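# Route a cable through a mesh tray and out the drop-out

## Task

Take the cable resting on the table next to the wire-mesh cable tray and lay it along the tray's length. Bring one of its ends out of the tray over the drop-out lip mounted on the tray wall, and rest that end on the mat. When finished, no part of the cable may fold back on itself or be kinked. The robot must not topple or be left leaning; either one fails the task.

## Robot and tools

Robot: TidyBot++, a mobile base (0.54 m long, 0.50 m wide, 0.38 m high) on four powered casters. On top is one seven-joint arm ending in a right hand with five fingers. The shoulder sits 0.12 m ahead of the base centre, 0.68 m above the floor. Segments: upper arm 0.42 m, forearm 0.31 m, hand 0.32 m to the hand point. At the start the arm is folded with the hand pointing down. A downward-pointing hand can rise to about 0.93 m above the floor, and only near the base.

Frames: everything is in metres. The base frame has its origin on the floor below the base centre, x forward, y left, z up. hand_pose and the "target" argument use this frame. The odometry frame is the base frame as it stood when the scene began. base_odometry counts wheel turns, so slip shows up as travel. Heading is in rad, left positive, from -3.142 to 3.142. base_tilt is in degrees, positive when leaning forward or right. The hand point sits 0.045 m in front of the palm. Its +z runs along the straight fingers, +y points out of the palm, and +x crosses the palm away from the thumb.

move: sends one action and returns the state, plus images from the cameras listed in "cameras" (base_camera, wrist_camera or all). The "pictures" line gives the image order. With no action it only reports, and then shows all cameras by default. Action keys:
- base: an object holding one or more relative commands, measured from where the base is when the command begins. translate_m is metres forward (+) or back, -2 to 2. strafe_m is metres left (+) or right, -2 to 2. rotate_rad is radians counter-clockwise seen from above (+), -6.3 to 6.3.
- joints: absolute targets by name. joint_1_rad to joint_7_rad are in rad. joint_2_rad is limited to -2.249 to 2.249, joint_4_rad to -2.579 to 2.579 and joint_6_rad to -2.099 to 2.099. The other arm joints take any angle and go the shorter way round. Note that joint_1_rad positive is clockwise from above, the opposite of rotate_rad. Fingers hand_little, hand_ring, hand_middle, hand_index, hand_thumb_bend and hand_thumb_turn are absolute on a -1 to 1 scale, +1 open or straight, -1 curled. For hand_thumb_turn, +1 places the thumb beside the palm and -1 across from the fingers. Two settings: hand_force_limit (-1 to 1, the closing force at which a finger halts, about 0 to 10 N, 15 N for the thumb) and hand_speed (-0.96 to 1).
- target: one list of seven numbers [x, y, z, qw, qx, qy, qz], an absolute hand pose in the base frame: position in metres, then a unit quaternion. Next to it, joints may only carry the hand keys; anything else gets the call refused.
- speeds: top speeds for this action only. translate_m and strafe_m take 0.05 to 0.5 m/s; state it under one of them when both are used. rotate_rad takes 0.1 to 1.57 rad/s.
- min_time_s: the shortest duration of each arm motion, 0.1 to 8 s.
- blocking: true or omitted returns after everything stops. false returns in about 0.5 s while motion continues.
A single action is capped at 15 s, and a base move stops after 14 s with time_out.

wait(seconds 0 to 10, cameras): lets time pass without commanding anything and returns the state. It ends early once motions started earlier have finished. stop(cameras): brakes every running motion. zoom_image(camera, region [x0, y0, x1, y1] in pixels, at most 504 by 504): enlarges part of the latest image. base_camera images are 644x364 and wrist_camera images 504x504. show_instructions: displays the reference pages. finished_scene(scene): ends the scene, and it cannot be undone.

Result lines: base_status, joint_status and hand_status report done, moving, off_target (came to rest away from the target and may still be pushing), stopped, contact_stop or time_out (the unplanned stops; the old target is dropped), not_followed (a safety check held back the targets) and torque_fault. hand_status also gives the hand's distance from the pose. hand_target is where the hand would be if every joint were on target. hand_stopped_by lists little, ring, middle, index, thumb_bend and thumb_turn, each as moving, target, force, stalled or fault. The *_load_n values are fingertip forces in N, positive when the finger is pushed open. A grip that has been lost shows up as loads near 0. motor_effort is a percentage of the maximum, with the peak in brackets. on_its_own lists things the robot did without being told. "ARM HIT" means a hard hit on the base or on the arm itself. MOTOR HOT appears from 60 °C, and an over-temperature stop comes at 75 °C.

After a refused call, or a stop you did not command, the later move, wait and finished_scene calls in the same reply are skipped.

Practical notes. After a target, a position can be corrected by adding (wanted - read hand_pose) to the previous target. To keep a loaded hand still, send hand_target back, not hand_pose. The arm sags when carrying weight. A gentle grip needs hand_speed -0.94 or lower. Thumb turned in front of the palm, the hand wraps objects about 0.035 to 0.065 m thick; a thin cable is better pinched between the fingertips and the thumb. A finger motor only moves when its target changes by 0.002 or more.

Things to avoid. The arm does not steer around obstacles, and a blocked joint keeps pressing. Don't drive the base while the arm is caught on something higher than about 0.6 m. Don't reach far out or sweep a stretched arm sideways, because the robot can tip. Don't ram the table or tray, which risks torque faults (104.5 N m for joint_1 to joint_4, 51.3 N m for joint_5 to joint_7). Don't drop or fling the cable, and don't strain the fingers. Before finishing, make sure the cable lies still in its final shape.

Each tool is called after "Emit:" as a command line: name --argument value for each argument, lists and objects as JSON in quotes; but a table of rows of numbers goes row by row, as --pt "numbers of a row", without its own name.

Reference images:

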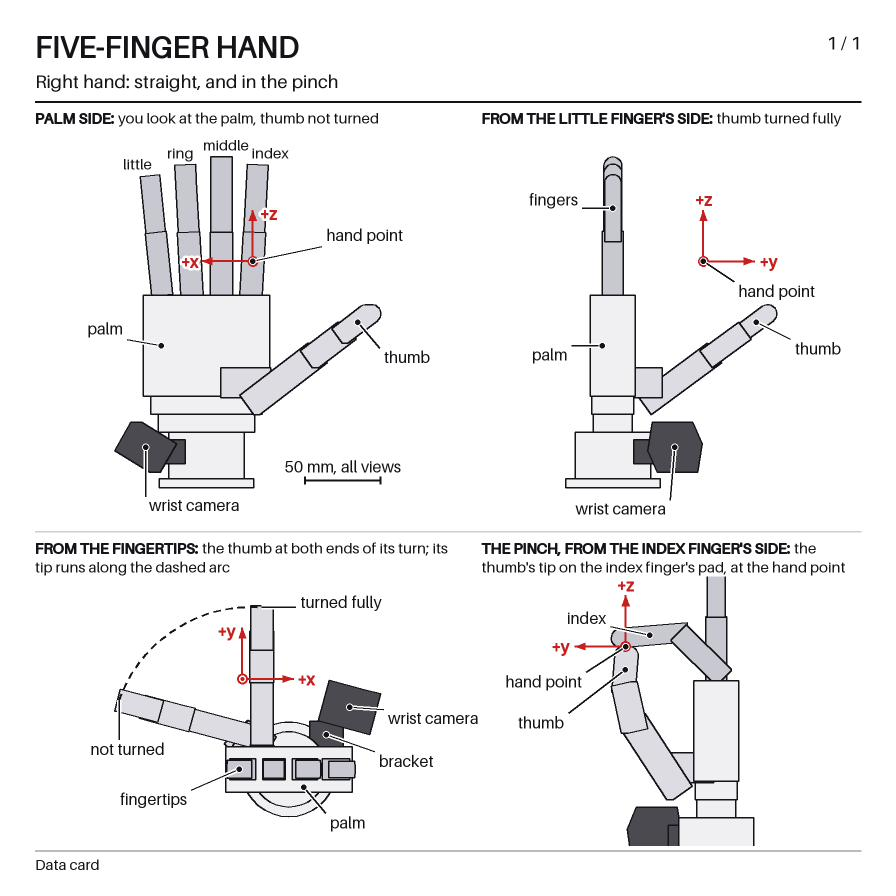

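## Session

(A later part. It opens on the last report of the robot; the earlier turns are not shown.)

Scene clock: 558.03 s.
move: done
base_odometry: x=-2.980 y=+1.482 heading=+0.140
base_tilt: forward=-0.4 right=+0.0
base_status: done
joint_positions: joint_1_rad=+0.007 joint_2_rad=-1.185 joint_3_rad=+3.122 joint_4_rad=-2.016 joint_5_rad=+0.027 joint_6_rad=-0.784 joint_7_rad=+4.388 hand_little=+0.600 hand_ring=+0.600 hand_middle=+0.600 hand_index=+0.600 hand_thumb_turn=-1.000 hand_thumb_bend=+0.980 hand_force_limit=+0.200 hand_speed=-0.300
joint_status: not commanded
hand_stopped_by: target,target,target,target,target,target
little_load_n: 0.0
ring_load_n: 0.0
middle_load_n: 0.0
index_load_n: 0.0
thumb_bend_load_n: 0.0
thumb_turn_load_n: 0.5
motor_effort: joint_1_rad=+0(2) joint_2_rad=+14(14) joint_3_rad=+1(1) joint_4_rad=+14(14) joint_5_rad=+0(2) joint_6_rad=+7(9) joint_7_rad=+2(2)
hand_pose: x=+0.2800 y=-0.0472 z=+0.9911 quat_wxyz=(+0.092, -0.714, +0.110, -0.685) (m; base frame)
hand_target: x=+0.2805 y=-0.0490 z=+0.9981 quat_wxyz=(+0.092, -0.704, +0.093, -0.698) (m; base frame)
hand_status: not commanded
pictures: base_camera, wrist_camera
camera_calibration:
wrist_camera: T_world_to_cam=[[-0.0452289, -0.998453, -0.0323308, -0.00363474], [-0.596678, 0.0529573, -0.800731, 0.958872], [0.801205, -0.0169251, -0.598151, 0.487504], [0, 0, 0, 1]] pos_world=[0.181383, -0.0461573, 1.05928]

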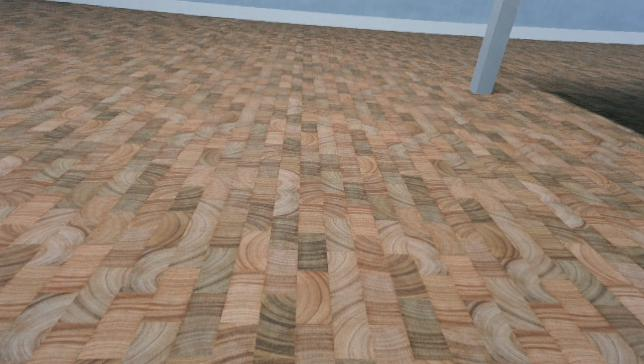

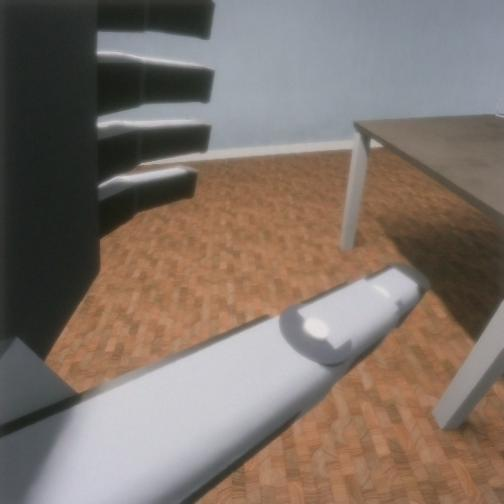

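Emit:
move --base '{"strafe_m": -1.4}' --cameras '["all"]'

Scene clock: 562.60 s.
move: done
base_odometry: x=-2.785 y=+0.096 heading=+0.141
base_tilt: forward=-0.4 right=+0.0
base_status: done
joint_positions: joint_1_rad=+0.005 joint_2_rad=-1.185 joint_3_rad=+3.127 joint_4_rad=-2.016 joint_5_rad=+0.027 joint_6_rad=-0.784 joint_7_rad=+4.388 hand_little=+0.600 hand_ring=+0.600 hand_middle=+0.600 hand_index=+0.600 hand_thumb_turn=-1.000 hand_thumb_bend=+0.980 hand_force_limit=+0.200 hand_speed=-0.300
joint_status: not commanded
hand_stopped_by: target,target,target,target,target,target
little_load_n: 0.0
ring_load_n: 0.0
middle_load_n: 0.0
index_load_n: 0.0
thumb_bend_load_n: 0.0
thumb_turn_load_n: 0.0
motor_effort: joint_1_rad=+1(2) joint_2_rad=+14(14) joint_3_rad=+1(2) joint_4_rad=+14(14) joint_5_rad=+0(1) joint_6_rad=+8(8) joint_7_rad=+2(2)
hand_pose: x=+0.2800 y=-0.0487 z=+0.9909 quat_wxyz=(+0.094, -0.714, +0.112, -0.685) (m; base frame)
hand_target: x=+0.2805 y=-0.0490 z=+0.9981 quat_wxyz=(+0.092, -0.704, +0.093, -0.698) (m; base frame)
hand_status: not commanded
pictures: base_camera, wrist_camera
camera_calibration:
wrist_camera: T_world_to_cam=[[-0.0450299, -0.998302, -0.0369495, -0.000495922], [-0.596687, 0.0565421, -0.800479, 0.958711], [0.80121, -0.0139982, -0.59822, 0.48757], [0, 0, 0, 1]] pos_world=[0.181382, -0.0478775, 1.05908]

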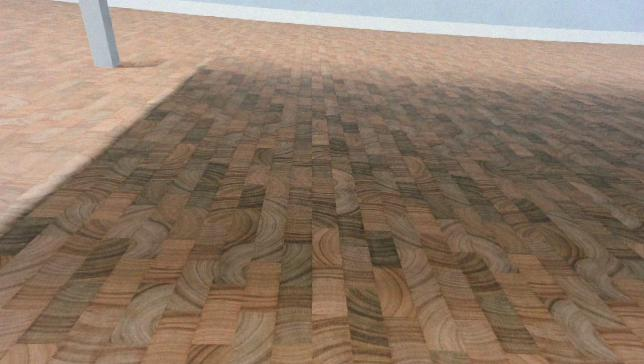

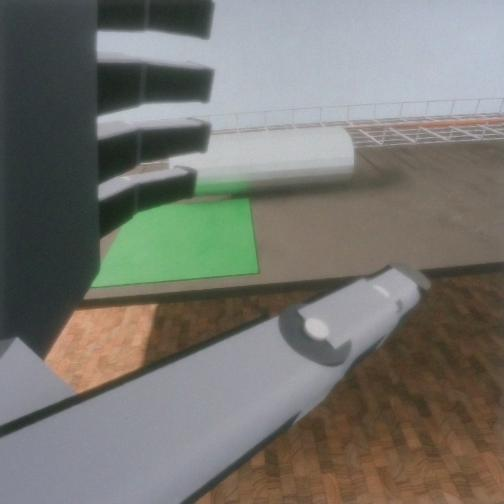

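Emit:
move --base '{"translate_m": 0.35}' --speeds '{"translate_m": 0.3}' --target '[0.62, 0.17, 0.98, 0.2706, -0.6533, 0.6533, -0.2706]' --joints '{"hand_ring": -0.32, "hand_little": -0.32, "hand_index": -0.25, "hand_middle": -0.25}' --cameras '["wrist_camera"]'

Scene clock: 568.63 s.
move: done
base_odometry: x=-2.438 y=+0.144 heading=+0.140
base_tilt: forward=-0.3 right=+0.0
base_status: done
joint_positions: joint_1_rad=-0.277 joint_2_rad=+0.151 joint_3_rad=+2.991 joint_4_rad=-0.909 joint_5_rad=+0.302 joint_6_rad=-1.316 joint_7_rad=+2.814 hand_little=-0.320 hand_ring=-0.320 hand_middle=-0.250 hand_index=-0.250 hand_thumb_turn=-1.000 hand_thumb_bend=+0.980 hand_force_limit=+0.200 hand_speed=-0.300
joint_status: all done
hand_stopped_by: target,target,target,target,target,target
little_load_n: 0.0
ring_load_n: 0.0
middle_load_n: 0.5
index_load_n: 0.0
thumb_bend_load_n: 0.0
thumb_turn_load_n: 0.0
motor_effort: joint_1_rad=-1(1) joint_2_rad=-19(21) joint_3_rad=+0(1) joint_4_rad=+15(16) joint_5_rad=+2(3) joint_6_rad=+5(9) joint_7_rad=+2(2)
hand_pose: x=+0.6194 y=+0.1663 z=+0.9863 quat_wxyz=(+0.284, -0.665, +0.634, -0.274) (m; base frame)
hand_target: x=+0.6200 y=+0.1700 z=+0.9800 quat_wxyz=(+0.271, -0.653, +0.653, -0.271) (m; base frame)
hand_status: done (0.007 m and 3.0 deg from the pose sent, 0.404 m and 82.8 deg at the start)
pictures: wrist_camera
camera_calibration:
wrist_camera: T_world_to_cam=[[-0.671969, -0.284826, -0.683616, 1.13665], [-0.577237, 0.779728, 0.242532, -0.015671], [0.463955, 0.557583, -0.688366, 0.418661], [0, 0, 0, 1]] pos_world=[0.560509, 0.102529, 1.06902]

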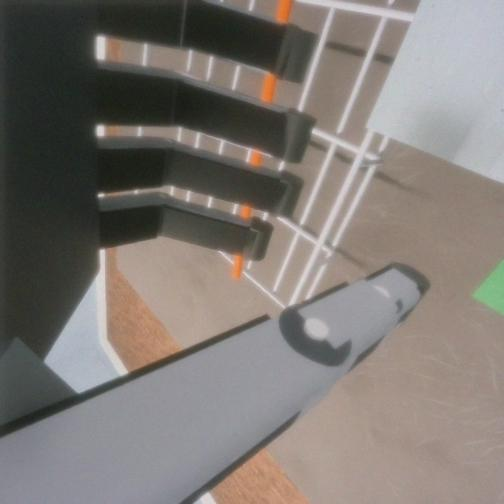

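Emit:
move --target '[0.80, 0.25, 0.90, 0.2706, -0.6533, 0.6533, -0.2706]' --min_time_s 2 --cameras '["wrist_camera"]'

Scene clock: 575.23 s.
move: done
base_odometry: x=-2.438 y=+0.144 heading=+0.140
base_tilt: forward=-0.4 right=+0.0
base_status: not commanded
joint_positions: joint_1_rad=-0.408 joint_2_rad=+0.678 joint_3_rad=+3.203 joint_4_rad=-0.271 joint_5_rad=+0.262 joint_6_rad=-1.385 joint_7_rad=+2.813 hand_little=-0.320 hand_ring=-0.320 hand_middle=-0.250 hand_index=-0.250 hand_thumb_turn=-1.000 hand_thumb_bend=+0.980 hand_force_limit=+0.200 hand_speed=-0.300
joint_status: not commanded
hand_stopped_by: target,target,target,target,target,target
little_load_n: 0.0
ring_load_n: 0.0
middle_load_n: 0.0
index_load_n: 0.0
thumb_bend_load_n: 0.0
thumb_turn_load_n: 0.0
motor_effort: joint_1_rad=+0(1) joint_2_rad=-27(34) joint_3_rad=+0(1) joint_4_rad=+14(15) joint_5_rad=+1(3) joint_6_rad=+6(6) joint_7_rad=+2(2)
hand_pose: x=+0.8029 y=+0.2294 z=+0.9362 quat_wxyz=(+0.291, -0.638, +0.648, -0.298) (m; base frame)
hand_target: x=+0.8000 y=+0.2500 z=+0.9000 quat_wxyz=(+0.271, -0.653, +0.653, -0.271) (m; base frame)
hand_status: done (0.042 m and 4.3 deg from the pose sent, 0.217 m and 3.0 deg at the start)
pictures: wrist_camera
camera_calibration:
wrist_camera: T_world_to_cam=[[-0.654384, -0.242687, -0.71616, 1.25038], [-0.539451, 0.81351, 0.217242, 0.038807], [0.529881, 0.528493, -0.663265, 0.193984], [0, 0, 0, 1]] pos_world=[0.736376, 0.169362, 1.01571]

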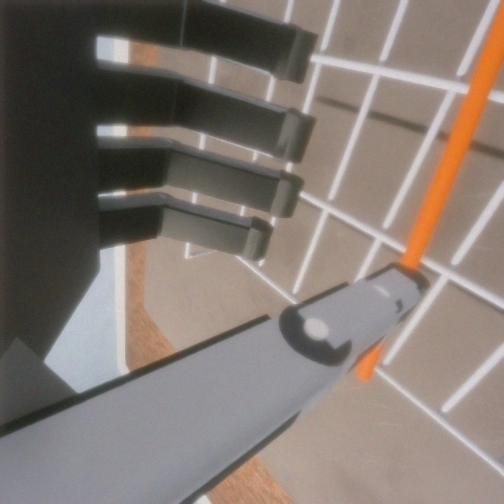

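Emit:
move --target '[0.80, 0.25, 0.835, 0.2706, -0.6533, 0.6533, -0.2706]' --min_time_s 2 --cameras '["wrist_camera"]'

Scene clock: 579.30 s.
move: done
base_odometry: x=-2.438 y=+0.144 heading=+0.140
base_tilt: forward=-0.3 right=+0.0
base_status: not commanded
joint_positions: joint_1_rad=-0.400 joint_2_rad=+0.635 joint_3_rad=+3.097 joint_4_rad=-0.701 joint_5_rad=+0.333 joint_6_rad=-1.135 joint_7_rad=+2.730 hand_little=-0.320 hand_ring=-0.320 hand_middle=-0.250 hand_index=-0.250 hand_thumb_turn=-1.000 hand_thumb_bend=+0.980 hand_force_limit=+0.200 hand_speed=-0.300
joint_status: not commanded
hand_stopped_by: target,target,target,target,target,target
little_load_n: 0.0
ring_load_n: 0.0
middle_load_n: 0.5
index_load_n: -0.5
thumb_bend_load_n: 0.0
thumb_turn_load_n: 0.0
motor_effort: joint_1_rad=+0(2) joint_2_rad=-33(34) joint_3_rad=+0(1) joint_4_rad=+15(15) joint_5_rad=+2(3) joint_6_rad=+4(6) joint_7_rad=+2(2)
hand_pose: x=+0.7958 y=+0.2559 z=+0.8137 quat_wxyz=(+0.250, -0.677, +0.643, -0.258) (m; base frame)
hand_target: x=+0.8000 y=+0.2500 z=+0.8350 quat_wxyz=(+0.271, -0.653, +0.653, -0.271) (m; base frame)
hand_status: done (0.022 m and 4.1 deg from the pose sent, 0.103 m and 4.3 deg at the start)
pictures: wrist_camera
camera_calibration:
wrist_camera: T_world_to_cam=[[-0.723483, -0.298045, -0.622689, 1.15755], [-0.5534, 0.789624, 0.265033, 0.0183834], [0.412698, 0.536343, -0.736218, 0.25325], [0, 0, 0, 1]] pos_world=[0.743127, 0.194657, 0.90237]

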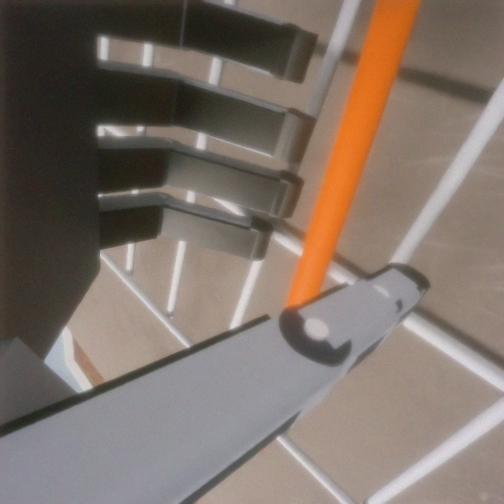

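Emit:
move --target '[0.804, 0.25, 0.82, 0.2706, -0.6533, 0.6533, -0.2706]' --min_time_s 1.5 --cameras '["wrist_camera"]'

Scene clock: 582.00 s.
move: done
base_odometry: x=-2.438 y=+0.144 heading=+0.140
base_tilt: forward=-0.3 right=+0.0
base_status: not commanded
joint_positions: joint_1_rad=-0.397 joint_2_rad=+0.618 joint_3_rad=+3.091 joint_4_rad=-0.743 joint_5_rad=+0.344 joint_6_rad=-1.096 joint_7_rad=+2.713 hand_little=-0.320 hand_ring=-0.320 hand_middle=-0.250 hand_index=-0.250 hand_thumb_turn=-1.000 hand_thumb_bend=+0.980 hand_force_limit=+0.200 hand_speed=-0.300
joint_status: not commanded
hand_stopped_by: target,target,target,target,target,target
little_load_n: 0.0
ring_load_n: 0.0
middle_load_n: 0.0
index_load_n: -5.5
thumb_bend_load_n: 0.0
thumb_turn_load_n: 0.0
motor_effort: joint_1_rad=+0(1) joint_2_rad=-29(33) joint_3_rad=+0(0) joint_4_rad=+14(15) joint_5_rad=+2(3) joint_6_rad=+4(6) joint_7_rad=+2(2)
hand_pose: x=+0.7963 y=+0.2559 z=+0.8130 quat_wxyz=(+0.257, -0.674, +0.642, -0.260) (m; base frame)
hand_target: x=+0.8040 y=+0.2500 z=+0.8200 quat_wxyz=(+0.271, -0.653, +0.653, -0.271) (m; base frame)
hand_status: done (0.012 m and 3.3 deg from the pose sent, 0.012 m and 4.1 deg at the start)
pictures: wrist_camera
camera_calibration:
wrist_camera: T_world_to_cam=[[-0.714343, -0.292872, -0.635563, 1.15935], [-0.55672, 0.788116, 0.262558, 0.0238247], [0.424001, 0.541386, -0.726033, 0.233917], [0, 0, 0, 1]] pos_world=[0.742257, 0.194125, 0.900416]

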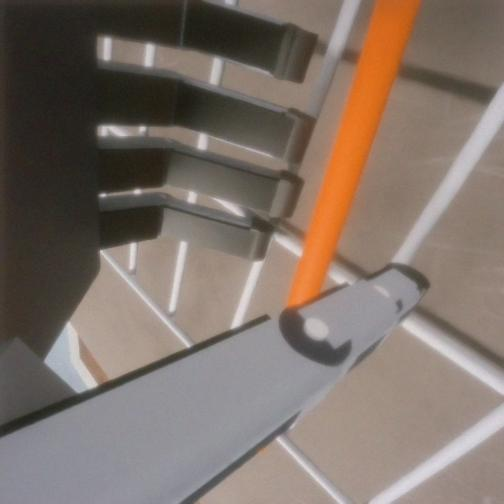

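Emit:
move --joints '{"hand_thumb_bend": -0.3, "hand_force_limit": -0.3, "hand_speed": -0.75}' --cameras '["wrist_camera"]'

Scene clock: 589.43 s.
move: off_target
base_odometry: x=-2.438 y=+0.144 heading=+0.140
base_tilt: forward=-0.3 right=+0.0
base_status: not commanded
joint_positions: joint_1_rad=-0.397 joint_2_rad=+0.618 joint_3_rad=+3.091 joint_4_rad=-0.743 joint_5_rad=+0.344 joint_6_rad=-1.096 joint_7_rad=+2.713 hand_little=-0.320 hand_ring=-0.320 hand_middle=-0.250 hand_index=-0.250 hand_thumb_turn=-1.000 hand_thumb_bend=+0.449 hand_force_limit=-0.300 hand_speed=-0.750
joint_status: hand_thumb_bend off_target (ended at +0.449, target -0.300); the others done
hand_stopped_by: target,target,target,target,force,target
little_load_n: 0.0
ring_load_n: 1.0
middle_load_n: 6.0
index_load_n: -6.0
thumb_bend_load_n: 7.0
thumb_turn_load_n: 2.5
motor_effort: joint_1_rad=+0(1) joint_2_rad=-29(30) joint_3_rad=+0(1) joint_4_rad=+14(14) joint_5_rad=+2(3) joint_6_rad=+5(6) joint_7_rad=+1(2)
hand_pose: x=+0.7963 y=+0.2559 z=+0.8130 quat_wxyz=(+0.257, -0.674, +0.642, -0.261) (m; base frame)
hand_target: x=+0.8040 y=+0.2500 z=+0.8200 quat_wxyz=(+0.271, -0.653, +0.653, -0.271) (m; base frame)
hand_status: not commanded
pictures: wrist_camera
camera_calibration:
wrist_camera: T_world_to_cam=[[-0.714271, -0.292927, -0.635618, 1.15929], [-0.556733, 0.78816, 0.262398, 0.0239948], [0.424105, 0.541293, -0.726042, 0.233793], [0, 0, 0, 1]] pos_world=[0.742256, 0.194126, 0.900316]

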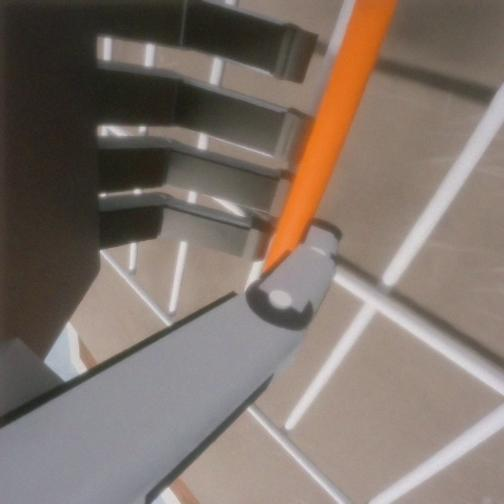

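Emit:
move --joints '{"hand_thumb_bend": -0.36, "hand_middle": -0.9, "hand_index": -0.9, "hand_force_limit": 0.1, "hand_speed": -0.85}' --cameras '["wrist_camera"]'

Emit:
move --target '[0.805, 0.25, 0.88, 0.2706, -0.6533, 0.6533, -0.2706]' --min_time_s 2.5 --cameras '["wrist_camera"]'

Scene clock: 592.13 s.
move: off_target
base_odometry: x=-2.438 y=+0.144 heading=+0.140
base_tilt: forward=-0.3 right=+0.0
base_status: not commanded
joint_positions: joint_1_rad=-0.396 joint_2_rad=+0.618 joint_3_rad=+3.090 joint_4_rad=-0.747 joint_5_rad=+0.344 joint_6_rad=-1.091 joint_7_rad=+2.712 hand_little=-0.320 hand_ring=-0.320 hand_middle=-0.250 hand_index=-0.345 hand_thumb_turn=-1.000 hand_thumb_bend=+0.447 hand_force_limit=+0.100 hand_speed=-0.850
joint_status: hand_middle off_target (ended at -0.250, target -0.900); hand_index off_target (ended at -0.345, target -0.900); hand_thumb_bend off_target (ended at +0.447, target -0.360); the others done
hand_stopped_by: target,target,force,force,force,target
little_load_n: 0.5
ring_load_n: 0.0
middle_load_n: 1.5
index_load_n: 5.5
thumb_bend_load_n: 12.0
thumb_turn_load_n: 1.5
motor_effort: joint_1_rad=+1(1) joint_2_rad=-31(33) joint_3_rad=+0(0) joint_4_rad=+15(15) joint_5_rad=+2(2) joint_6_rad=+4(5) joint_7_rad=+2(2)
hand_pose: x=+0.7969 y=+0.2559 z=+0.8120 quat_wxyz=(+0.258, -0.674, +0.642, -0.261) (m; base frame)
hand_target: x=+0.8040 y=+0.2500 z=+0.8200 quat_wxyz=(+0.271, -0.653, +0.653, -0.271) (m; base frame)
hand_status: not commanded
pictures: wrist_camera
camera_calibration:
wrist_camera: T_world_to_cam=[[-0.713366, -0.293239, -0.636491, 1.15918], [-0.557517, 0.787764, 0.261921, 0.0256246], [0.424599, 0.5417, -0.72545, 0.231878], [0, 0, 0, 1]] pos_world=[0.742753, 0.194124, 0.899314]

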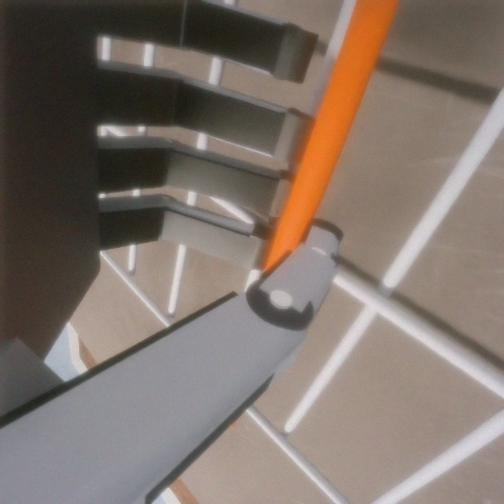

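Scene clock: 594.93 s.
move: done
base_odometry: x=-2.438 y=+0.144 heading=+0.140
base_tilt: forward=-0.3 right=+0.0
base_status: not commanded
joint_positions: joint_1_rad=-0.406 joint_2_rad=+0.647 joint_3_rad=+3.138 joint_4_rad=-0.436 joint_5_rad=+0.322 joint_6_rad=-1.269 joint_7_rad=+2.713 hand_little=-0.320 hand_ring=-0.320 hand_middle=-0.250 hand_index=-0.345 hand_thumb_turn=-1.000 hand_thumb_bend=+0.447 hand_force_limit=+0.100 hand_speed=-0.850
joint_status: not commanded
hand_stopped_by: target,target,force,force,force,target
little_load_n: 0.0
ring_load_n: 0.0
middle_load_n: 5.0
index_load_n: 3.5
thumb_bend_load_n: 11.5
thumb_turn_load_n: 1.0
motor_effort: joint_1_rad=+1(2) joint_2_rad=-34(34) joint_3_rad=+1(1) joint_4_rad=+15(17) joint_5_rad=+4(4) joint_6_rad=+5(6) joint_7_rad=+2(2)
hand_pose: x=+0.8095 y=+0.2447 z=+0.9078 quat_wxyz=(+0.298, -0.627, +0.661, -0.284) (m; base frame)
hand_target: x=+0.8050 y=+0.2500 z=+0.8800 quat_wxyz=(+0.271, -0.653, +0.653, -0.271) (m; base frame)
hand_status: done (0.029 m and 4.7 deg from the pose sent, 0.069 m and 3.3 deg at the start)
pictures: wrist_camera
camera_calibration:
wrist_camera: T_world_to_cam=[[-0.6664, -0.200354, -0.718171, 1.23926], [-0.520709, 0.814463, 0.255954, -0.0144524], [0.533642, 0.544526, -0.647084, 0.141992], [0, 0, 0, 1]] pos_world=[0.742546, 0.182744, 0.985582]

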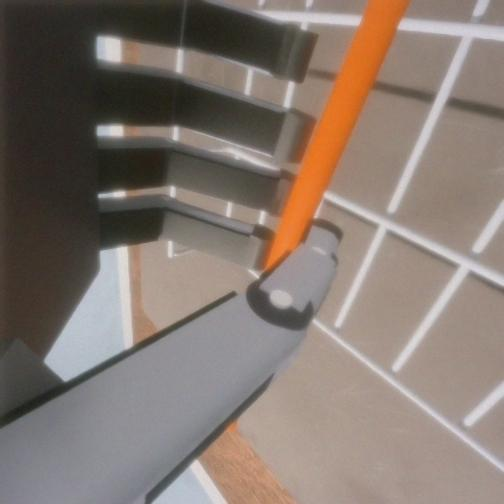

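Emit:
move --target '[0.80, 0.25, 0.95, 0.2706, -0.6533, 0.6533, -0.2706]' --min_time_s 2.5

Emit:
move --base '{"translate_m": -0.2}' --speeds '{"translate_m": 0.12}' --cameras '["wrist_camera"]'

Scene clock: 601.27 s.
move: off_target
base_odometry: x=-2.438 y=+0.144 heading=+0.141
base_tilt: forward=-0.3 right=+0.0
base_status: not commanded
joint_positions: joint_1_rad=-0.267 joint_2_rad=+0.684 joint_3_rad=+2.999 joint_4_rad=-0.109 joint_5_rad=+0.267 joint_6_rad=-1.519 joint_7_rad=+2.729 hand_little=-0.320 hand_ring=-0.320 hand_middle=-0.250 hand_index=-0.345 hand_thumb_turn=-1.000 hand_thumb_bend=+0.447 hand_force_limit=+0.100 hand_speed=-0.850
joint_status: not commanded
hand_stopped_by: target,target,force,force,force,target
little_load_n: 0.0
ring_load_n: 0.0
middle_load_n: 4.5
index_load_n: 3.5
thumb_bend_load_n: 11.5
thumb_turn_load_n: 1.0
motor_effort: joint_1_rad=+1(3) joint_2_rad=-32(34) joint_3_rad=+1(2) joint_4_rad=+13(16) joint_5_rad=+2(4) joint_6_rad=+6(7) joint_7_rad=+2(2)
hand_pose: x=+0.7897 y=+0.2008 z=+0.9780 quat_wxyz=(+0.337, -0.585, +0.701, -0.229) (m; base frame)
hand_target: x=+0.7971 y=+0.1780 z=+0.9512 quat_wxyz=(+0.303, -0.579, +0.720, -0.233) (m; base frame)
hand_status: off_target (0.058 m and 13.1 deg from the pose sent, 0.044 m and 4.7 deg at the start)
pictures: none

Scene clock: 603.53 s.
move: done
base_odometry: x=-2.636 y=+0.116 heading=+0.141
base_tilt: forward=-0.4 right=+0.0
base_status: done
joint_positions: joint_1_rad=-0.255 joint_2_rad=+0.693 joint_3_rad=+2.998 joint_4_rad=-0.109 joint_5_rad=+0.279 joint_6_rad=-1.522 joint_7_rad=+2.729 hand_little=-0.320 hand_ring=-0.320 hand_middle=-0.249 hand_index=-0.345 hand_thumb_turn=-1.000 hand_thumb_bend=+0.447 hand_force_limit=+0.100 hand_speed=-0.850
joint_status: not commanded
hand_stopped_by: target,target,force,force,force,target
little_load_n: 0.0
ring_load_n: -0.5
middle_load_n: 6.0
index_load_n: 3.0
thumb_bend_load_n: 12.0
thumb_turn_load_n: 0.5
motor_effort: joint_1_rad=+0(2) joint_2_rad=-32(34) joint_3_rad=+0(1) joint_4_rad=+13(13) joint_5_rad=+2(3) joint_6_rad=+5(6) joint_7_rad=+2(2)
hand_pose: x=+0.7947 y=+0.1904 z=+0.9710 quat_wxyz=(+0.329, -0.581, +0.707, -0.233) (m; base frame)
hand_target: x=+0.7971 y=+0.1780 z=+0.9512 quat_wxyz=(+0.303, -0.579, +0.720, -0.233) (m; base frame)
hand_status: not commanded
pictures: wrist_camera
camera_calibration:
wrist_camera: T_world_to_cam=[[-0.691944, -0.0379986, -0.720951, 1.25605], [-0.456937, 0.796195, 0.396588, -0.177948], [0.558947, 0.603846, -0.568285, 0.112428], [0, 0, 0, 1]] pos_world=[0.724961, 0.12152, 1.04001]

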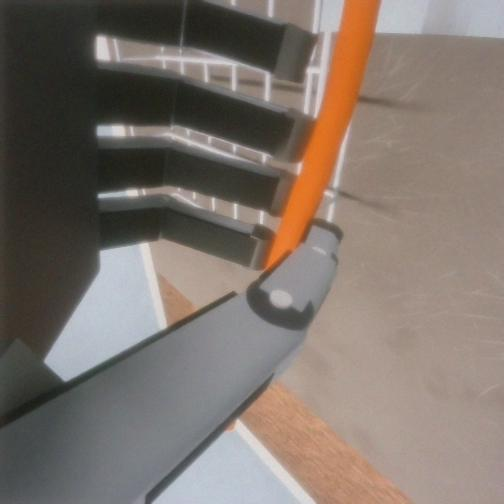

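Emit:
move --target '[0.66, 0.06, 0.92, 0.347, -0.8377, 0.3897, -0.1614]' --min_time_s 4 --cameras '["wrist_camera", "base_camera"]'

Scene clock: 609.40 s.
move: done
base_odometry: x=-2.636 y=+0.116 heading=+0.141
base_tilt: forward=-0.4 right=+0.0
base_status: not commanded
joint_positions: joint_1_rad=+0.450 joint_2_rad=+0.394 joint_3_rad=+2.679 joint_4_rad=-0.865 joint_5_rad=-0.305 joint_6_rad=-1.380 joint_7_rad=+3.807 hand_little=-0.320 hand_ring=-0.320 hand_middle=-0.250 hand_index=-0.345 hand_thumb_turn=-1.000 hand_thumb_bend=+0.447 hand_force_limit=+0.100 hand_speed=-0.850
joint_status: not commanded
hand_stopped_by: target,target,force,force,force,target
little_load_n: 0.0
ring_load_n: 2.0
middle_load_n: 3.0
index_load_n: 3.5
thumb_bend_load_n: 12.5
thumb_turn_load_n: 1.5
motor_effort: joint_1_rad=+0(3) joint_2_rad=-25(33) joint_3_rad=-2(3) joint_4_rad=+14(15) joint_5_rad=-4(4) joint_6_rad=+3(6) joint_7_rad=+1(2)
hand_pose: x=+0.6619 y=+0.0426 z=+0.8983 quat_wxyz=(+0.323, -0.833, +0.427, -0.139) (m; base frame)
hand_target: x=+0.6600 y=+0.0600 z=+0.9200 quat_wxyz=(+0.347, -0.838, +0.390, -0.161) (m; base frame)
hand_status: done (0.028 m and 5.7 deg from the pose sent, 0.194 m and 47.8 deg at the start)
pictures: base_camera, wrist_camera
camera_calibration:
wrist_camera: T_world_to_cam=[[-0.463414, -0.624393, -0.628793, 0.897052], [-0.886137, 0.32421, 0.331132, 0.270888], [-0.00289574, 0.710649, -0.703541, 0.72344], [0, 0, 0, 1]] pos_world=[0.657845, -0.0418232, 0.98333]

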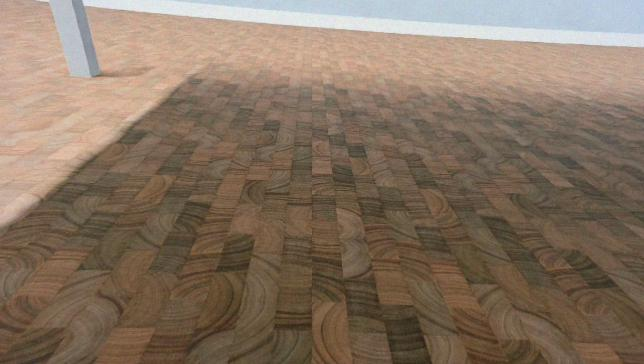

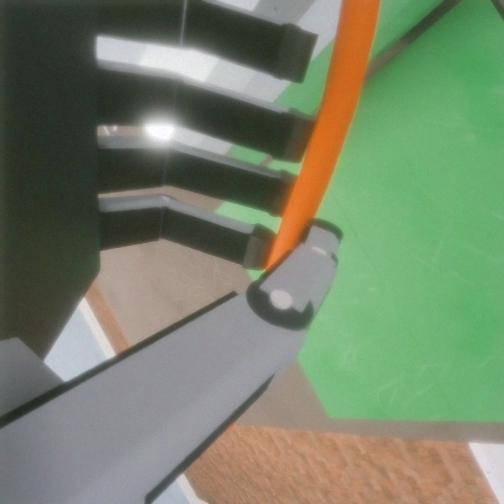

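Emit:
move --target '[0.60, 0.05, 0.80, 0.347, -0.8377, 0.3897, -0.1614]' --min_time_s 3 --cameras '["wrist_camera"]'

Scene clock: 614.83 s.
move: done
base_odometry: x=-2.636 y=+0.116 heading=+0.141
base_tilt: forward=-0.4 right=+0.0
base_status: not commanded
joint_positions: joint_1_rad=+0.411 joint_2_rad=+0.173 joint_3_rad=+2.952 joint_4_rad=-1.494 joint_5_rad=-0.633 joint_6_rad=-1.094 joint_7_rad=+4.230 hand_little=-0.320 hand_ring=-0.320 hand_middle=-0.250 hand_index=-0.345 hand_thumb_turn=-1.000 hand_thumb_bend=+0.447 hand_force_limit=+0.100 hand_speed=-0.850
joint_status: not commanded
hand_stopped_by: target,target,force,force,force,target
little_load_n: 0.0
ring_load_n: -3.5
middle_load_n: 4.0
index_load_n: 4.5
thumb_bend_load_n: 12.0
thumb_turn_load_n: 1.0
motor_effort: joint_1_rad=+0(1) joint_2_rad=-19(25) joint_3_rad=-1(3) joint_4_rad=+14(15) joint_5_rad=-4(5) joint_6_rad=+1(3) joint_7_rad=+1(2)
hand_pose: x=+0.5959 y=+0.0460 z=+0.7904 quat_wxyz=(+0.334, -0.839, +0.406, -0.138) (m; base frame)
hand_target: x=+0.6000 y=+0.0500 z=+0.8000 quat_wxyz=(+0.347, -0.838, +0.390, -0.161) (m; base frame)
hand_status: done (0.011 m and 3.6 deg from the pose sent, 0.116 m and 5.7 deg at the start)
pictures: wrist_camera
camera_calibration:
wrist_camera: T_world_to_cam=[[-0.423569, -0.63793, -0.643145, 0.788926], [-0.905627, 0.281957, 0.316765, 0.271968], [-0.0207348, 0.716621, -0.697155, 0.650163], [0, 0, 0, 1]] pos_world=[0.593947, -0.0393239, 0.874508]

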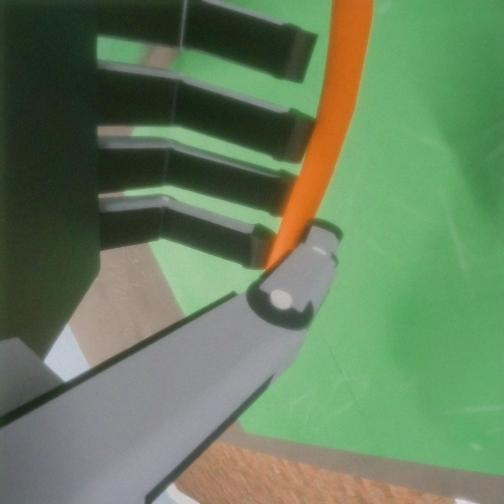

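Emit:
move --target '[0.60, 0.04, 0.742, 0.347, -0.8377, 0.3897, -0.1614]' --min_time_s 2.5 --cameras '["wrist_camera"]'

Scene clock: 618.30 s.
move: done
base_odometry: x=-2.636 y=+0.116 heading=+0.141
base_tilt: forward=-0.4 right=+0.0
base_status: not commanded
joint_positions: joint_1_rad=+0.483 joint_2_rad=+0.173 joint_3_rad=+2.901 joint_4_rad=-1.640 joint_5_rad=-0.690 joint_6_rad=-0.962 joint_7_rad=+4.377 hand_little=-0.320 hand_ring=-0.320 hand_middle=-0.250 hand_index=-0.345 hand_thumb_turn=-1.000 hand_thumb_bend=+0.447 hand_force_limit=+0.100 hand_speed=-0.850
joint_status: not commanded
hand_stopped_by: target,target,force,force,force,target
little_load_n: 0.0
ring_load_n: -6.5
middle_load_n: 4.5
index_load_n: 4.5
thumb_bend_load_n: 12.5
thumb_turn_load_n: 1.5
motor_effort: joint_1_rad=+0(1) joint_2_rad=-18(19) joint_3_rad=-1(1) joint_4_rad=+13(14) joint_5_rad=-3(5) joint_6_rad=+1(2) joint_7_rad=+1(2)
hand_pose: x=+0.5950 y=+0.0341 z=+0.7478 quat_wxyz=(+0.335, -0.839, +0.400, -0.156) (m; base frame)
hand_target: x=+0.6000 y=+0.0400 z=+0.7420 quat_wxyz=(+0.347, -0.838, +0.390, -0.161) (m; base frame)
hand_status: done (0.010 m and 1.9 deg from the pose sent, 0.049 m and 3.6 deg at the start)
pictures: wrist_camera
camera_calibration:
wrist_camera: T_world_to_cam=[[-0.402342, -0.647065, -0.647633, 0.744619], [-0.91547, 0.288957, 0.280033, 0.32113], [0.00593792, 0.705557, -0.708628, 0.622177], [0, 0, 0, 1]] pos_world=[0.589882, -0.0499574, 0.833205]

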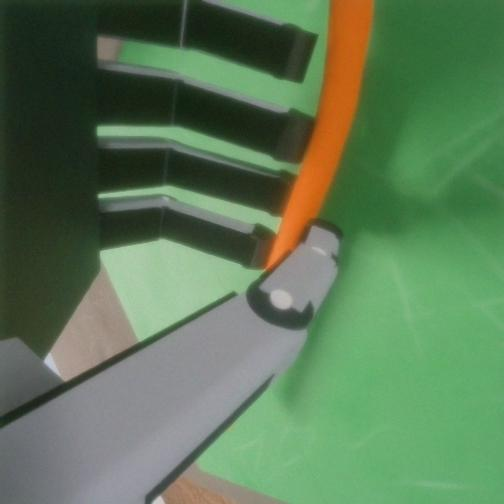

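Emit:
move --target '[0.60, 0.04, 0.72, 0.347, -0.8377, 0.3897, -0.1614]' --min_time_s 2

Emit:
move --joints '{"hand_thumb_bend": 0.98, "hand_force_limit": 0.2, "hand_speed": -0.3}' --cameras '["wrist_camera"]'

Scene clock: 621.37 s.
move: done
base_odometry: x=-2.636 y=+0.116 heading=+0.141
base_tilt: forward=-0.4 right=+0.0
base_status: not commanded
joint_positions: joint_1_rad=+0.553 joint_2_rad=+0.173 joint_3_rad=+2.820 joint_4_rad=-1.682 joint_5_rad=-0.704 joint_6_rad=-0.910 joint_7_rad=+4.414 hand_little=-0.320 hand_ring=-0.320 hand_middle=-0.250 hand_index=-0.345 hand_thumb_turn=-1.000 hand_thumb_bend=+0.447 hand_force_limit=+0.100 hand_speed=-0.850
joint_status: not commanded
hand_stopped_by: target,target,force,force,force,target
little_load_n: 0.0
ring_load_n: -1.5
middle_load_n: -3.0
index_load_n: 4.0
thumb_bend_load_n: 13.5
thumb_turn_load_n: 2.5
motor_effort: joint_1_rad=+0(1) joint_2_rad=-14(18) joint_3_rad=-1(1) joint_4_rad=+12(14) joint_5_rad=-3(4) joint_6_rad=+3(4) joint_7_rad=+2(2)
hand_pose: x=+0.5950 y=+0.0351 z=+0.7384 quat_wxyz=(+0.338, -0.838, +0.396, -0.164) (m; base frame)
hand_target: x=+0.6000 y=+0.0400 z=+0.7200 quat_wxyz=(+0.347, -0.838, +0.390, -0.161) (m; base frame)
hand_status: done (0.020 m and 1.3 deg from the pose sent, 0.029 m and 1.9 deg at the start)
pictures: none

Scene clock: 622.40 s.
move: done
base_odometry: x=-2.636 y=+0.116 heading=+0.141
base_tilt: forward=-0.4 right=+0.0
base_status: not commanded
joint_positions: joint_1_rad=+0.553 joint_2_rad=+0.173 joint_3_rad=+2.820 joint_4_rad=-1.684 joint_5_rad=-0.706 joint_6_rad=-0.907 joint_7_rad=+4.414 hand_little=-0.320 hand_ring=-0.320 hand_middle=-0.251 hand_index=-0.345 hand_thumb_turn=-1.000 hand_thumb_bend=+0.980 hand_force_limit=+0.200 hand_speed=-0.300
joint_status: all done
hand_stopped_by: target,target,force,force,target,target
little_load_n: 0.0
ring_load_n: 0.0
middle_load_n: -10.0
index_load_n: 0.0
thumb_bend_load_n: 0.0
thumb_turn_load_n: 0.0
motor_effort: joint_1_rad=+0(1) joint_2_rad=-14(16) joint_3_rad=-1(1) joint_4_rad=+12(13) joint_5_rad=-3(3) joint_6_rad=+3(4) joint_7_rad=+2(2)
hand_pose: x=+0.5955 y=+0.0353 z=+0.7381 quat_wxyz=(+0.338, -0.837, +0.397, -0.165) (m; base frame)
hand_target: x=+0.6000 y=+0.0400 z=+0.7200 quat_wxyz=(+0.347, -0.838, +0.390, -0.161) (m; base frame)
hand_status: not commanded
pictures: wrist_camera
camera_calibration:
wrist_camera: T_world_to_cam=[[-0.389825, -0.646738, -0.655565, 0.73764], [-0.920635, 0.290402, 0.260954, 0.34097], [0.021609, 0.705263, -0.708616, 0.60502], [0, 0, 0, 1]] pos_world=[0.588385, -0.0486568, 0.823321]

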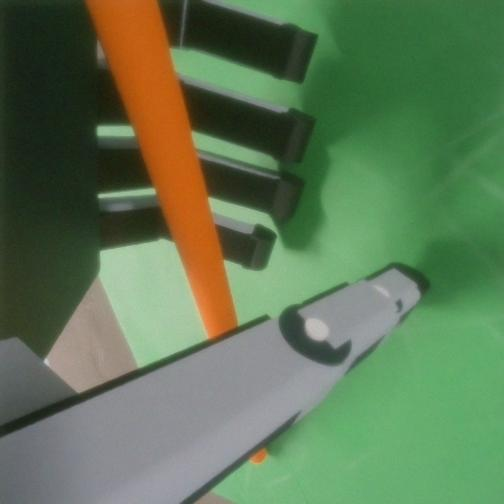

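Emit:
move --joints '{"hand_index": 0.6, "hand_middle": 0.6, "hand_ring": 0.6, "hand_little": 0.6}' --cameras '["wrist_camera"]'

Emit:
move --target '[0.59, 0.03, 0.87, 0.347, -0.8377, 0.3897, -0.1614]' --min_time_s 2.5 --cameras '["wrist_camera"]'

Scene clock: 624.50 s.
move: off_target
base_odometry: x=-2.636 y=+0.116 heading=+0.141
base_tilt: forward=-0.4 right=+0.0
base_status: not commanded
joint_positions: joint_1_rad=+0.567 joint_2_rad=+0.152 joint_3_rad=+2.820 joint_4_rad=-1.679 joint_5_rad=-0.719 joint_6_rad=-0.900 joint_7_rad=+4.414 hand_little=+0.600 hand_ring=+0.600 hand_middle=+0.172 hand_index=+0.600 hand_thumb_turn=-1.000 hand_thumb_bend=+0.980 hand_force_limit=+0.200 hand_speed=-0.300
joint_status: hand_middle off_target (ended at +0.172, target +0.600); the others done
hand_stopped_by: target,target,stalled,target,target,target
little_load_n: 0.0
ring_load_n: 0.0
middle_load_n: -16.5
index_load_n: 0.0
thumb_bend_load_n: 0.0
thumb_turn_load_n: 0.0
motor_effort: joint_1_rad=-2(3) joint_2_rad=-8(14) joint_3_rad=-2(3) joint_4_rad=+7(12) joint_5_rad=-1(3) joint_6_rad=+2(5) joint_7_rad=+2(3)
hand_pose: x=+0.5997 y=+0.0305 z=+0.7505 quat_wxyz=(+0.342, -0.830, +0.401, -0.182) (m; base frame)
hand_target: x=+0.6000 y=+0.0400 z=+0.7200 quat_wxyz=(+0.347, -0.838, +0.390, -0.161) (m; base frame)
hand_status: not commanded
pictures: wrist_camera
camera_calibration:
wrist_camera: T_world_to_cam=[[-0.384123, -0.639703, -0.665755, 0.748359], [-0.921423, 0.311343, 0.232477, 0.364286], [0.0585618, 0.702742, -0.709031, 0.595338], [0, 0, 0, 1]] pos_world=[0.588259, -0.0530592, 0.835648]

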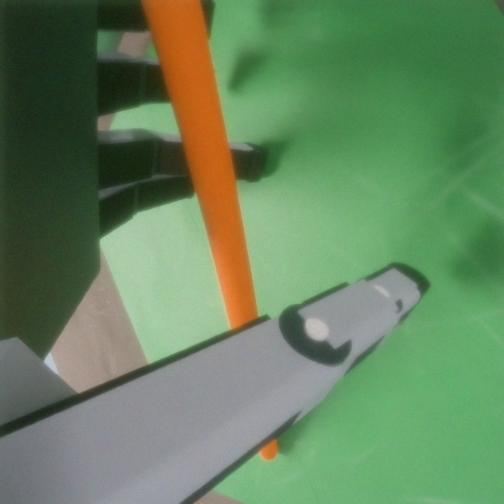

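Scene clock: 627.30 s.
move: done
base_odometry: x=-2.636 y=+0.116 heading=+0.141
base_tilt: forward=-0.4 right=+0.0
base_status: not commanded
joint_positions: joint_1_rad=+0.415 joint_2_rad=+0.165 joint_3_rad=+3.018 joint_4_rad=-1.326 joint_5_rad=-0.709 joint_6_rad=-1.243 joint_7_rad=+4.263 hand_little=+0.600 hand_ring=+0.600 hand_middle=+0.173 hand_index=+0.600 hand_thumb_turn=-1.000 hand_thumb_bend=+0.980 hand_force_limit=+0.200 hand_speed=-0.300
joint_status: not commanded
hand_stopped_by: target,target,stalled,target,target,target
little_load_n: 0.0
ring_load_n: 0.0
middle_load_n: 0.0
index_load_n: 0.0
thumb_bend_load_n: 0.0
thumb_turn_load_n: 0.0
motor_effort: joint_1_rad=+0(3) joint_2_rad=-20(20) joint_3_rad=+0(2) joint_4_rad=+15(15) joint_5_rad=-5(5) joint_6_rad=+2(3) joint_7_rad=+1(2)
hand_pose: x=+0.6057 y=+0.0379 z=+0.8602 quat_wxyz=(+0.368, -0.836, +0.374, -0.161) (m; base frame)
hand_target: x=+0.5900 y=+0.0300 z=+0.8700 quat_wxyz=(+0.347, -0.838, +0.390, -0.161) (m; base frame)
hand_status: done (0.020 m and 3.0 deg from the pose sent, 0.120 m and 2.9 deg at the start)
pictures: wrist_camera
camera_calibration:
wrist_camera: T_world_to_cam=[[-0.335245, -0.634615, -0.69633, 0.824888], [-0.942093, 0.232439, 0.241729, 0.349496], [0.00844925, 0.737046, -0.67579, 0.668025], [0, 0, 0, 1]] pos_world=[0.600153, -0.0501152, 0.941355]

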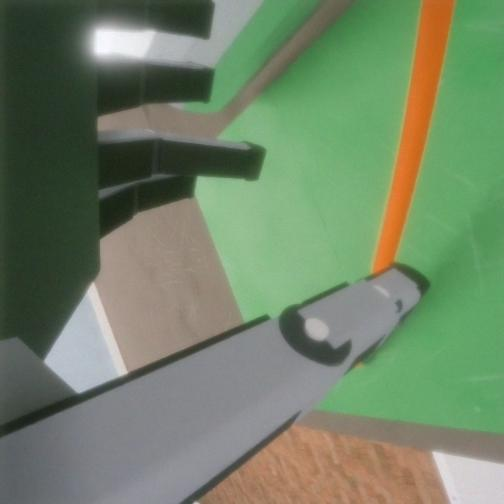

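Emit:
move --target '[0.52, 0.02, 0.93, 0.2706, -0.6533, 0.6533, -0.2706]' --min_time_s 2.5

Emit:
move --joints '{"joint_1_rad": 0, "joint_2_rad": -1.2, "joint_3_rad": 3.142, "joint_4_rad": -2.03, "joint_5_rad": 0, "joint_6_rad": -0.75, "joint_7_rad": 4.451}' --min_time_s 3 --cameras '["wrist_camera"]'

Scene clock: 631.13 s.
move: done
base_odometry: x=-2.636 y=+0.116 heading=+0.141
base_tilt: forward=-0.4 right=+0.0
base_status: not commanded
joint_positions: joint_1_rad=-0.290 joint_2_rad=-0.185 joint_3_rad=+3.365 joint_4_rad=-1.406 joint_5_rad=+0.039 joint_6_rad=-1.167 joint_7_rad=+3.160 hand_little=+0.600 hand_ring=+0.600 hand_middle=+0.173 hand_index=+0.600 hand_thumb_turn=-1.000 hand_thumb_bend=+0.980 hand_force_limit=+0.200 hand_speed=-0.300
joint_status: not commanded
hand_stopped_by: target,target,stalled,target,target,target
little_load_n: 0.0
ring_load_n: 0.0
middle_load_n: 0.0
index_load_n: -0.5
thumb_bend_load_n: 0.0
thumb_turn_load_n: 0.0
motor_effort: joint_1_rad=-1(1) joint_2_rad=-10(20) joint_3_rad=+0(1) joint_4_rad=+15(16) joint_5_rad=-1(5) joint_6_rad=+6(6) joint_7_rad=+2(2)
hand_pose: x=+0.5154 y=+0.0364 z=+0.9247 quat_wxyz=(+0.264, -0.682, +0.634, -0.252) (m; base frame)
hand_target: x=+0.5200 y=+0.0200 z=+0.9300 quat_wxyz=(+0.271, -0.653, +0.653, -0.271) (m; base frame)
hand_status: done (0.018 m and 4.6 deg from the pose sent, 0.112 m and 42.0 deg at the start)
pictures: none

Scene clock: 634.77 s.
move: done
base_odometry: x=-2.636 y=+0.116 heading=+0.141
base_tilt: forward=-0.4 right=+0.0
base_status: not commanded
joint_positions: joint_1_rad=-0.013 joint_2_rad=-1.178 joint_3_rad=+3.163 joint_4_rad=-2.010 joint_5_rad=+0.040 joint_6_rad=-0.788 joint_7_rad=+4.386 hand_little=+0.600 hand_ring=+0.600 hand_middle=+0.173 hand_index=+0.600 hand_thumb_turn=-1.000 hand_thumb_bend=+0.980 hand_force_limit=+0.200 hand_speed=-0.300
joint_status: all done
hand_stopped_by: target,target,stalled,target,target,target
little_load_n: 0.0
ring_load_n: 0.0
middle_load_n: 0.0
index_load_n: 0.0
thumb_bend_load_n: 0.0
thumb_turn_load_n: 0.0
motor_effort: joint_1_rad=+0(1) joint_2_rad=+14(15) joint_3_rad=+0(2) joint_4_rad=+14(17) joint_5_rad=+0(2) joint_6_rad=+8(9) joint_7_rad=+2(3)
hand_pose: x=+0.2809 y=-0.0615 z=+0.9912 quat_wxyz=(+0.101, -0.714, +0.122, -0.682) (m; base frame)
hand_target: x=+0.2805 y=-0.0490 z=+0.9981 quat_wxyz=(+0.092, -0.704, +0.093, -0.698) (m; base frame)
hand_status: not commanded
pictures: wrist_camera
camera_calibration:
wrist_camera: T_world_to_cam=[[-0.0498671, -0.99685, -0.0616708, 0.0125928], [-0.599641, 0.0792626, -0.796334, 0.958301], [0.798714, -0.00273048, -0.601705, 0.49162], [0, 0, 0, 1]] pos_world=[0.182602, -0.0620619, 1.05971]

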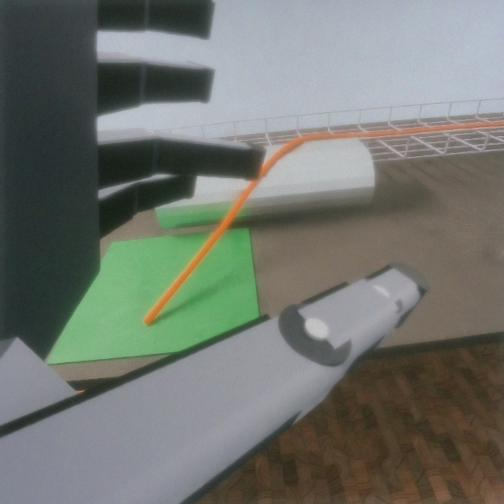

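Emit:
zoom_image --camera "wrist_camera" --region '[40, 100, 380, 380]'

Emit:
zoom_image --camera "wrist_camera" --region '[250, 80, 504, 220]'

Scaled by 1.482 from the camera's 504x504 image, which has a finer 720x720 frame.

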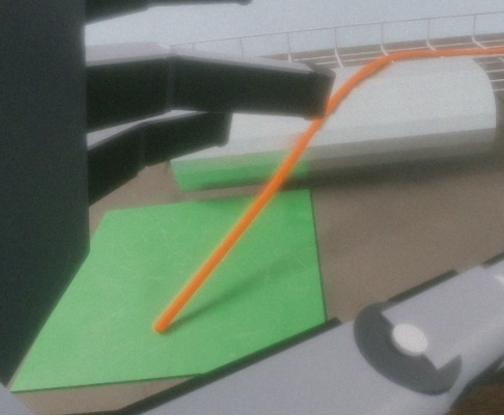

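Scaled by 1.984 from the camera's 504x504 image, which has a finer 720x720 frame.

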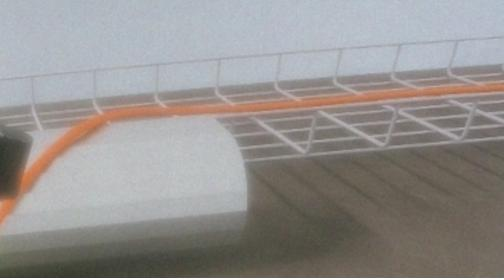

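Emit:
move --joints '{"joint_1_rad": 0.5, "joint_2_rad": -1.2, "joint_3_rad": 3.142, "joint_4_rad": -2.03, "joint_5_rad": 0, "joint_6_rad": -0.6, "joint_7_rad": 4.451}' --cameras '["wrist_camera"]'

Emit:
move --joints '{"joint_1_rad": -0.35, "joint_2_rad": -1.2, "joint_3_rad": 3.142, "joint_4_rad": -2.03, "joint_5_rad": 0, "joint_6_rad": -0.8, "joint_7_rad": 4.451}' --cameras '["wrist_camera"]'

Scene clock: 638.73 s.
move: done
base_odometry: x=-2.636 y=+0.116 heading=+0.141
base_tilt: forward=-0.4 right=+0.0
base_status: not commanded
joint_positions: joint_1_rad=+0.488 joint_2_rad=-1.178 joint_3_rad=+3.163 joint_4_rad=-2.010 joint_5_rad=+0.040 joint_6_rad=-0.638 joint_7_rad=+4.387 hand_little=+0.600 hand_ring=+0.600 hand_middle=+0.173 hand_index=+0.600 hand_thumb_turn=-1.000 hand_thumb_bend=+0.980 hand_force_limit=+0.200 hand_speed=-0.300
joint_status: all done
hand_stopped_by: target,target,stalled,target,target,target
little_load_n: 0.0
ring_load_n: 0.0
middle_load_n: 0.0
index_load_n: 0.0
thumb_bend_load_n: 0.0
thumb_turn_load_n: 0.5
motor_effort: joint_1_rad=+0(2) joint_2_rad=+14(15) joint_3_rad=+0(1) joint_4_rad=+14(15) joint_5_rad=+0(2) joint_6_rad=+8(9) joint_7_rad=+2(3)
hand_pose: x=+0.2369 y=-0.1343 z=+1.0393 quat_wxyz=(-0.077, -0.613, +0.273, -0.738) (m; base frame)
hand_target: x=+0.2404 y=-0.1221 z=+1.0467 quat_wxyz=(-0.090, -0.609, +0.244, -0.750) (m; base frame)
hand_status: not commanded
pictures: wrist_camera
camera_calibration:
wrist_camera: T_world_to_cam=[[-0.513376, -0.855823, -0.0633329, 0.0713296], [-0.380937, 0.293396, -0.876816, 1.03659], [0.768981, -0.426011, -0.476638, 0.375747], [0, 0, 0, 1]] pos_world=[0.142553, -0.0830149, 1.09251]

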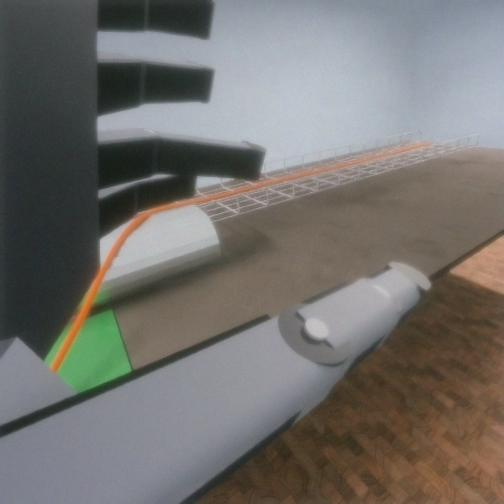

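Scene clock: 640.87 s.
move: done
base_odometry: x=-2.636 y=+0.116 heading=+0.141
base_tilt: forward=-0.4 right=+0.0
base_status: not commanded
joint_positions: joint_1_rad=-0.338 joint_2_rad=-1.178 joint_3_rad=+3.163 joint_4_rad=-2.010 joint_5_rad=+0.040 joint_6_rad=-0.754 joint_7_rad=+4.388 hand_little=+0.600 hand_ring=+0.600 hand_middle=+0.173 hand_index=+0.600 hand_thumb_turn=-1.000 hand_thumb_bend=+0.980 hand_force_limit=+0.200 hand_speed=-0.300
joint_status: all done
hand_stopped_by: target,target,stalled,target,target,target
little_load_n: 0.0
ring_load_n: 0.0
middle_load_n: 0.0
index_load_n: 0.0
thumb_bend_load_n: 0.0
thumb_turn_load_n: 0.0
motor_effort: joint_1_rad=-1(1) joint_2_rad=+14(15) joint_3_rad=+1(1) joint_4_rad=+14(15) joint_5_rad=+1(2) joint_6_rad=+8(9) joint_7_rad=+2(3)
hand_pose: x=+0.2939 y=-0.0058 z=+1.0018 quat_wxyz=(+0.214, -0.712, +0.004, -0.668) (m; base frame)
hand_target: x=+0.2848 y=+0.0084 z=+0.9821 quat_wxyz=(+0.207, -0.727, -0.032, -0.654) (m; base frame)
hand_status: not commanded
pictures: wrist_camera
camera_calibration:
wrist_camera: T_world_to_cam=[[0.273851, -0.959849, -0.0607883, -0.0262577], [-0.567565, -0.110257, -0.815913, 0.979227], [0.776451, 0.25794, -0.57497, 0.469064], [0, 0, 0, 1]] pos_world=[0.19876, -0.038227, 1.06707]

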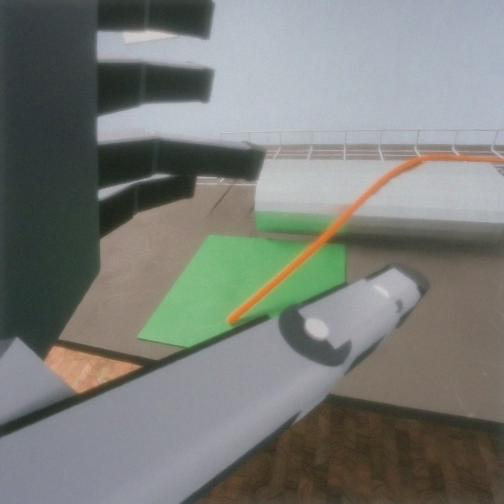

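Emit:
zoom_image --camera "wrist_camera" --region '[160, 220, 360, 360]'

Scaled by 2.520 from the camera's 504x504 image, which has a finer 720x720 frame.

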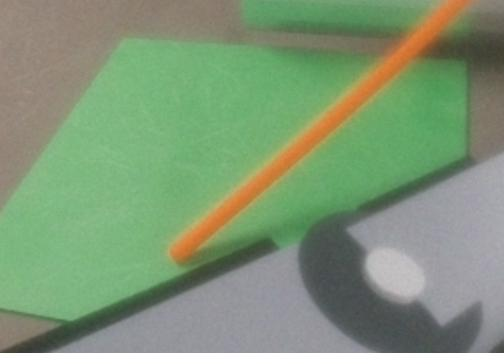

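Emit:
move --target '[0.29, 0.05, 0.83, 0.092, -0.704, 0.093, -0.698]' --cameras '["wrist_camera"]'

Scene clock: 648.30 s.
move: done
base_odometry: x=-2.636 y=+0.116 heading=+0.141
base_tilt: forward=-0.4 right=+0.0
base_status: not commanded
joint_positions: joint_1_rad=-0.539 joint_2_rad=-0.919 joint_3_rad=+2.196 joint_4_rad=-2.412 joint_5_rad=+0.888 joint_6_rad=-1.103 joint_7_rad=+2.738 hand_little=+0.600 hand_ring=+0.600 hand_middle=+0.173 hand_index=+0.600 hand_thumb_turn=-1.000 hand_thumb_bend=+0.980 hand_force_limit=+0.200 hand_speed=-0.300
joint_status: not commanded
hand_stopped_by: target,target,stalled,target,target,target
little_load_n: 0.0
ring_load_n: 0.0
middle_load_n: 0.0
index_load_n: 0.0
thumb_bend_load_n: 0.0
thumb_turn_load_n: 0.5
motor_effort: joint_1_rad=+0(1) joint_2_rad=+9(14) joint_3_rad=+5(5) joint_4_rad=+11(15) joint_5_rad=+7(7) joint_6_rad=-1(8) joint_7_rad=+1(2)
hand_pose: x=+0.2858 y=+0.0550 z=+0.8251 quat_wxyz=(+0.096, -0.716, +0.091, -0.686) (m; base frame)
hand_target: x=+0.2900 y=+0.0500 z=+0.8300 quat_wxyz=(+0.092, -0.704, +0.093, -0.698) (m; base frame)
hand_status: done (0.008 m and 2.0 deg from the pose sent, 0.181 m and 17.6 deg at the start)
pictures: wrist_camera
camera_calibration:
wrist_camera: T_world_to_cam=[[-0.0122053, -0.999875, -0.0100512, 0.0656423], [-0.596018, 0.0153458, -0.802825, 0.827625], [0.802878, -0.00380804, -0.596131, 0.382404], [0, 0, 0, 1]] pos_world=[0.187056, 0.0543898, 0.893061]

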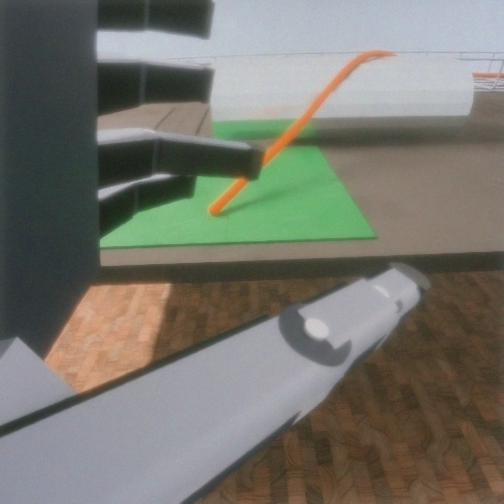

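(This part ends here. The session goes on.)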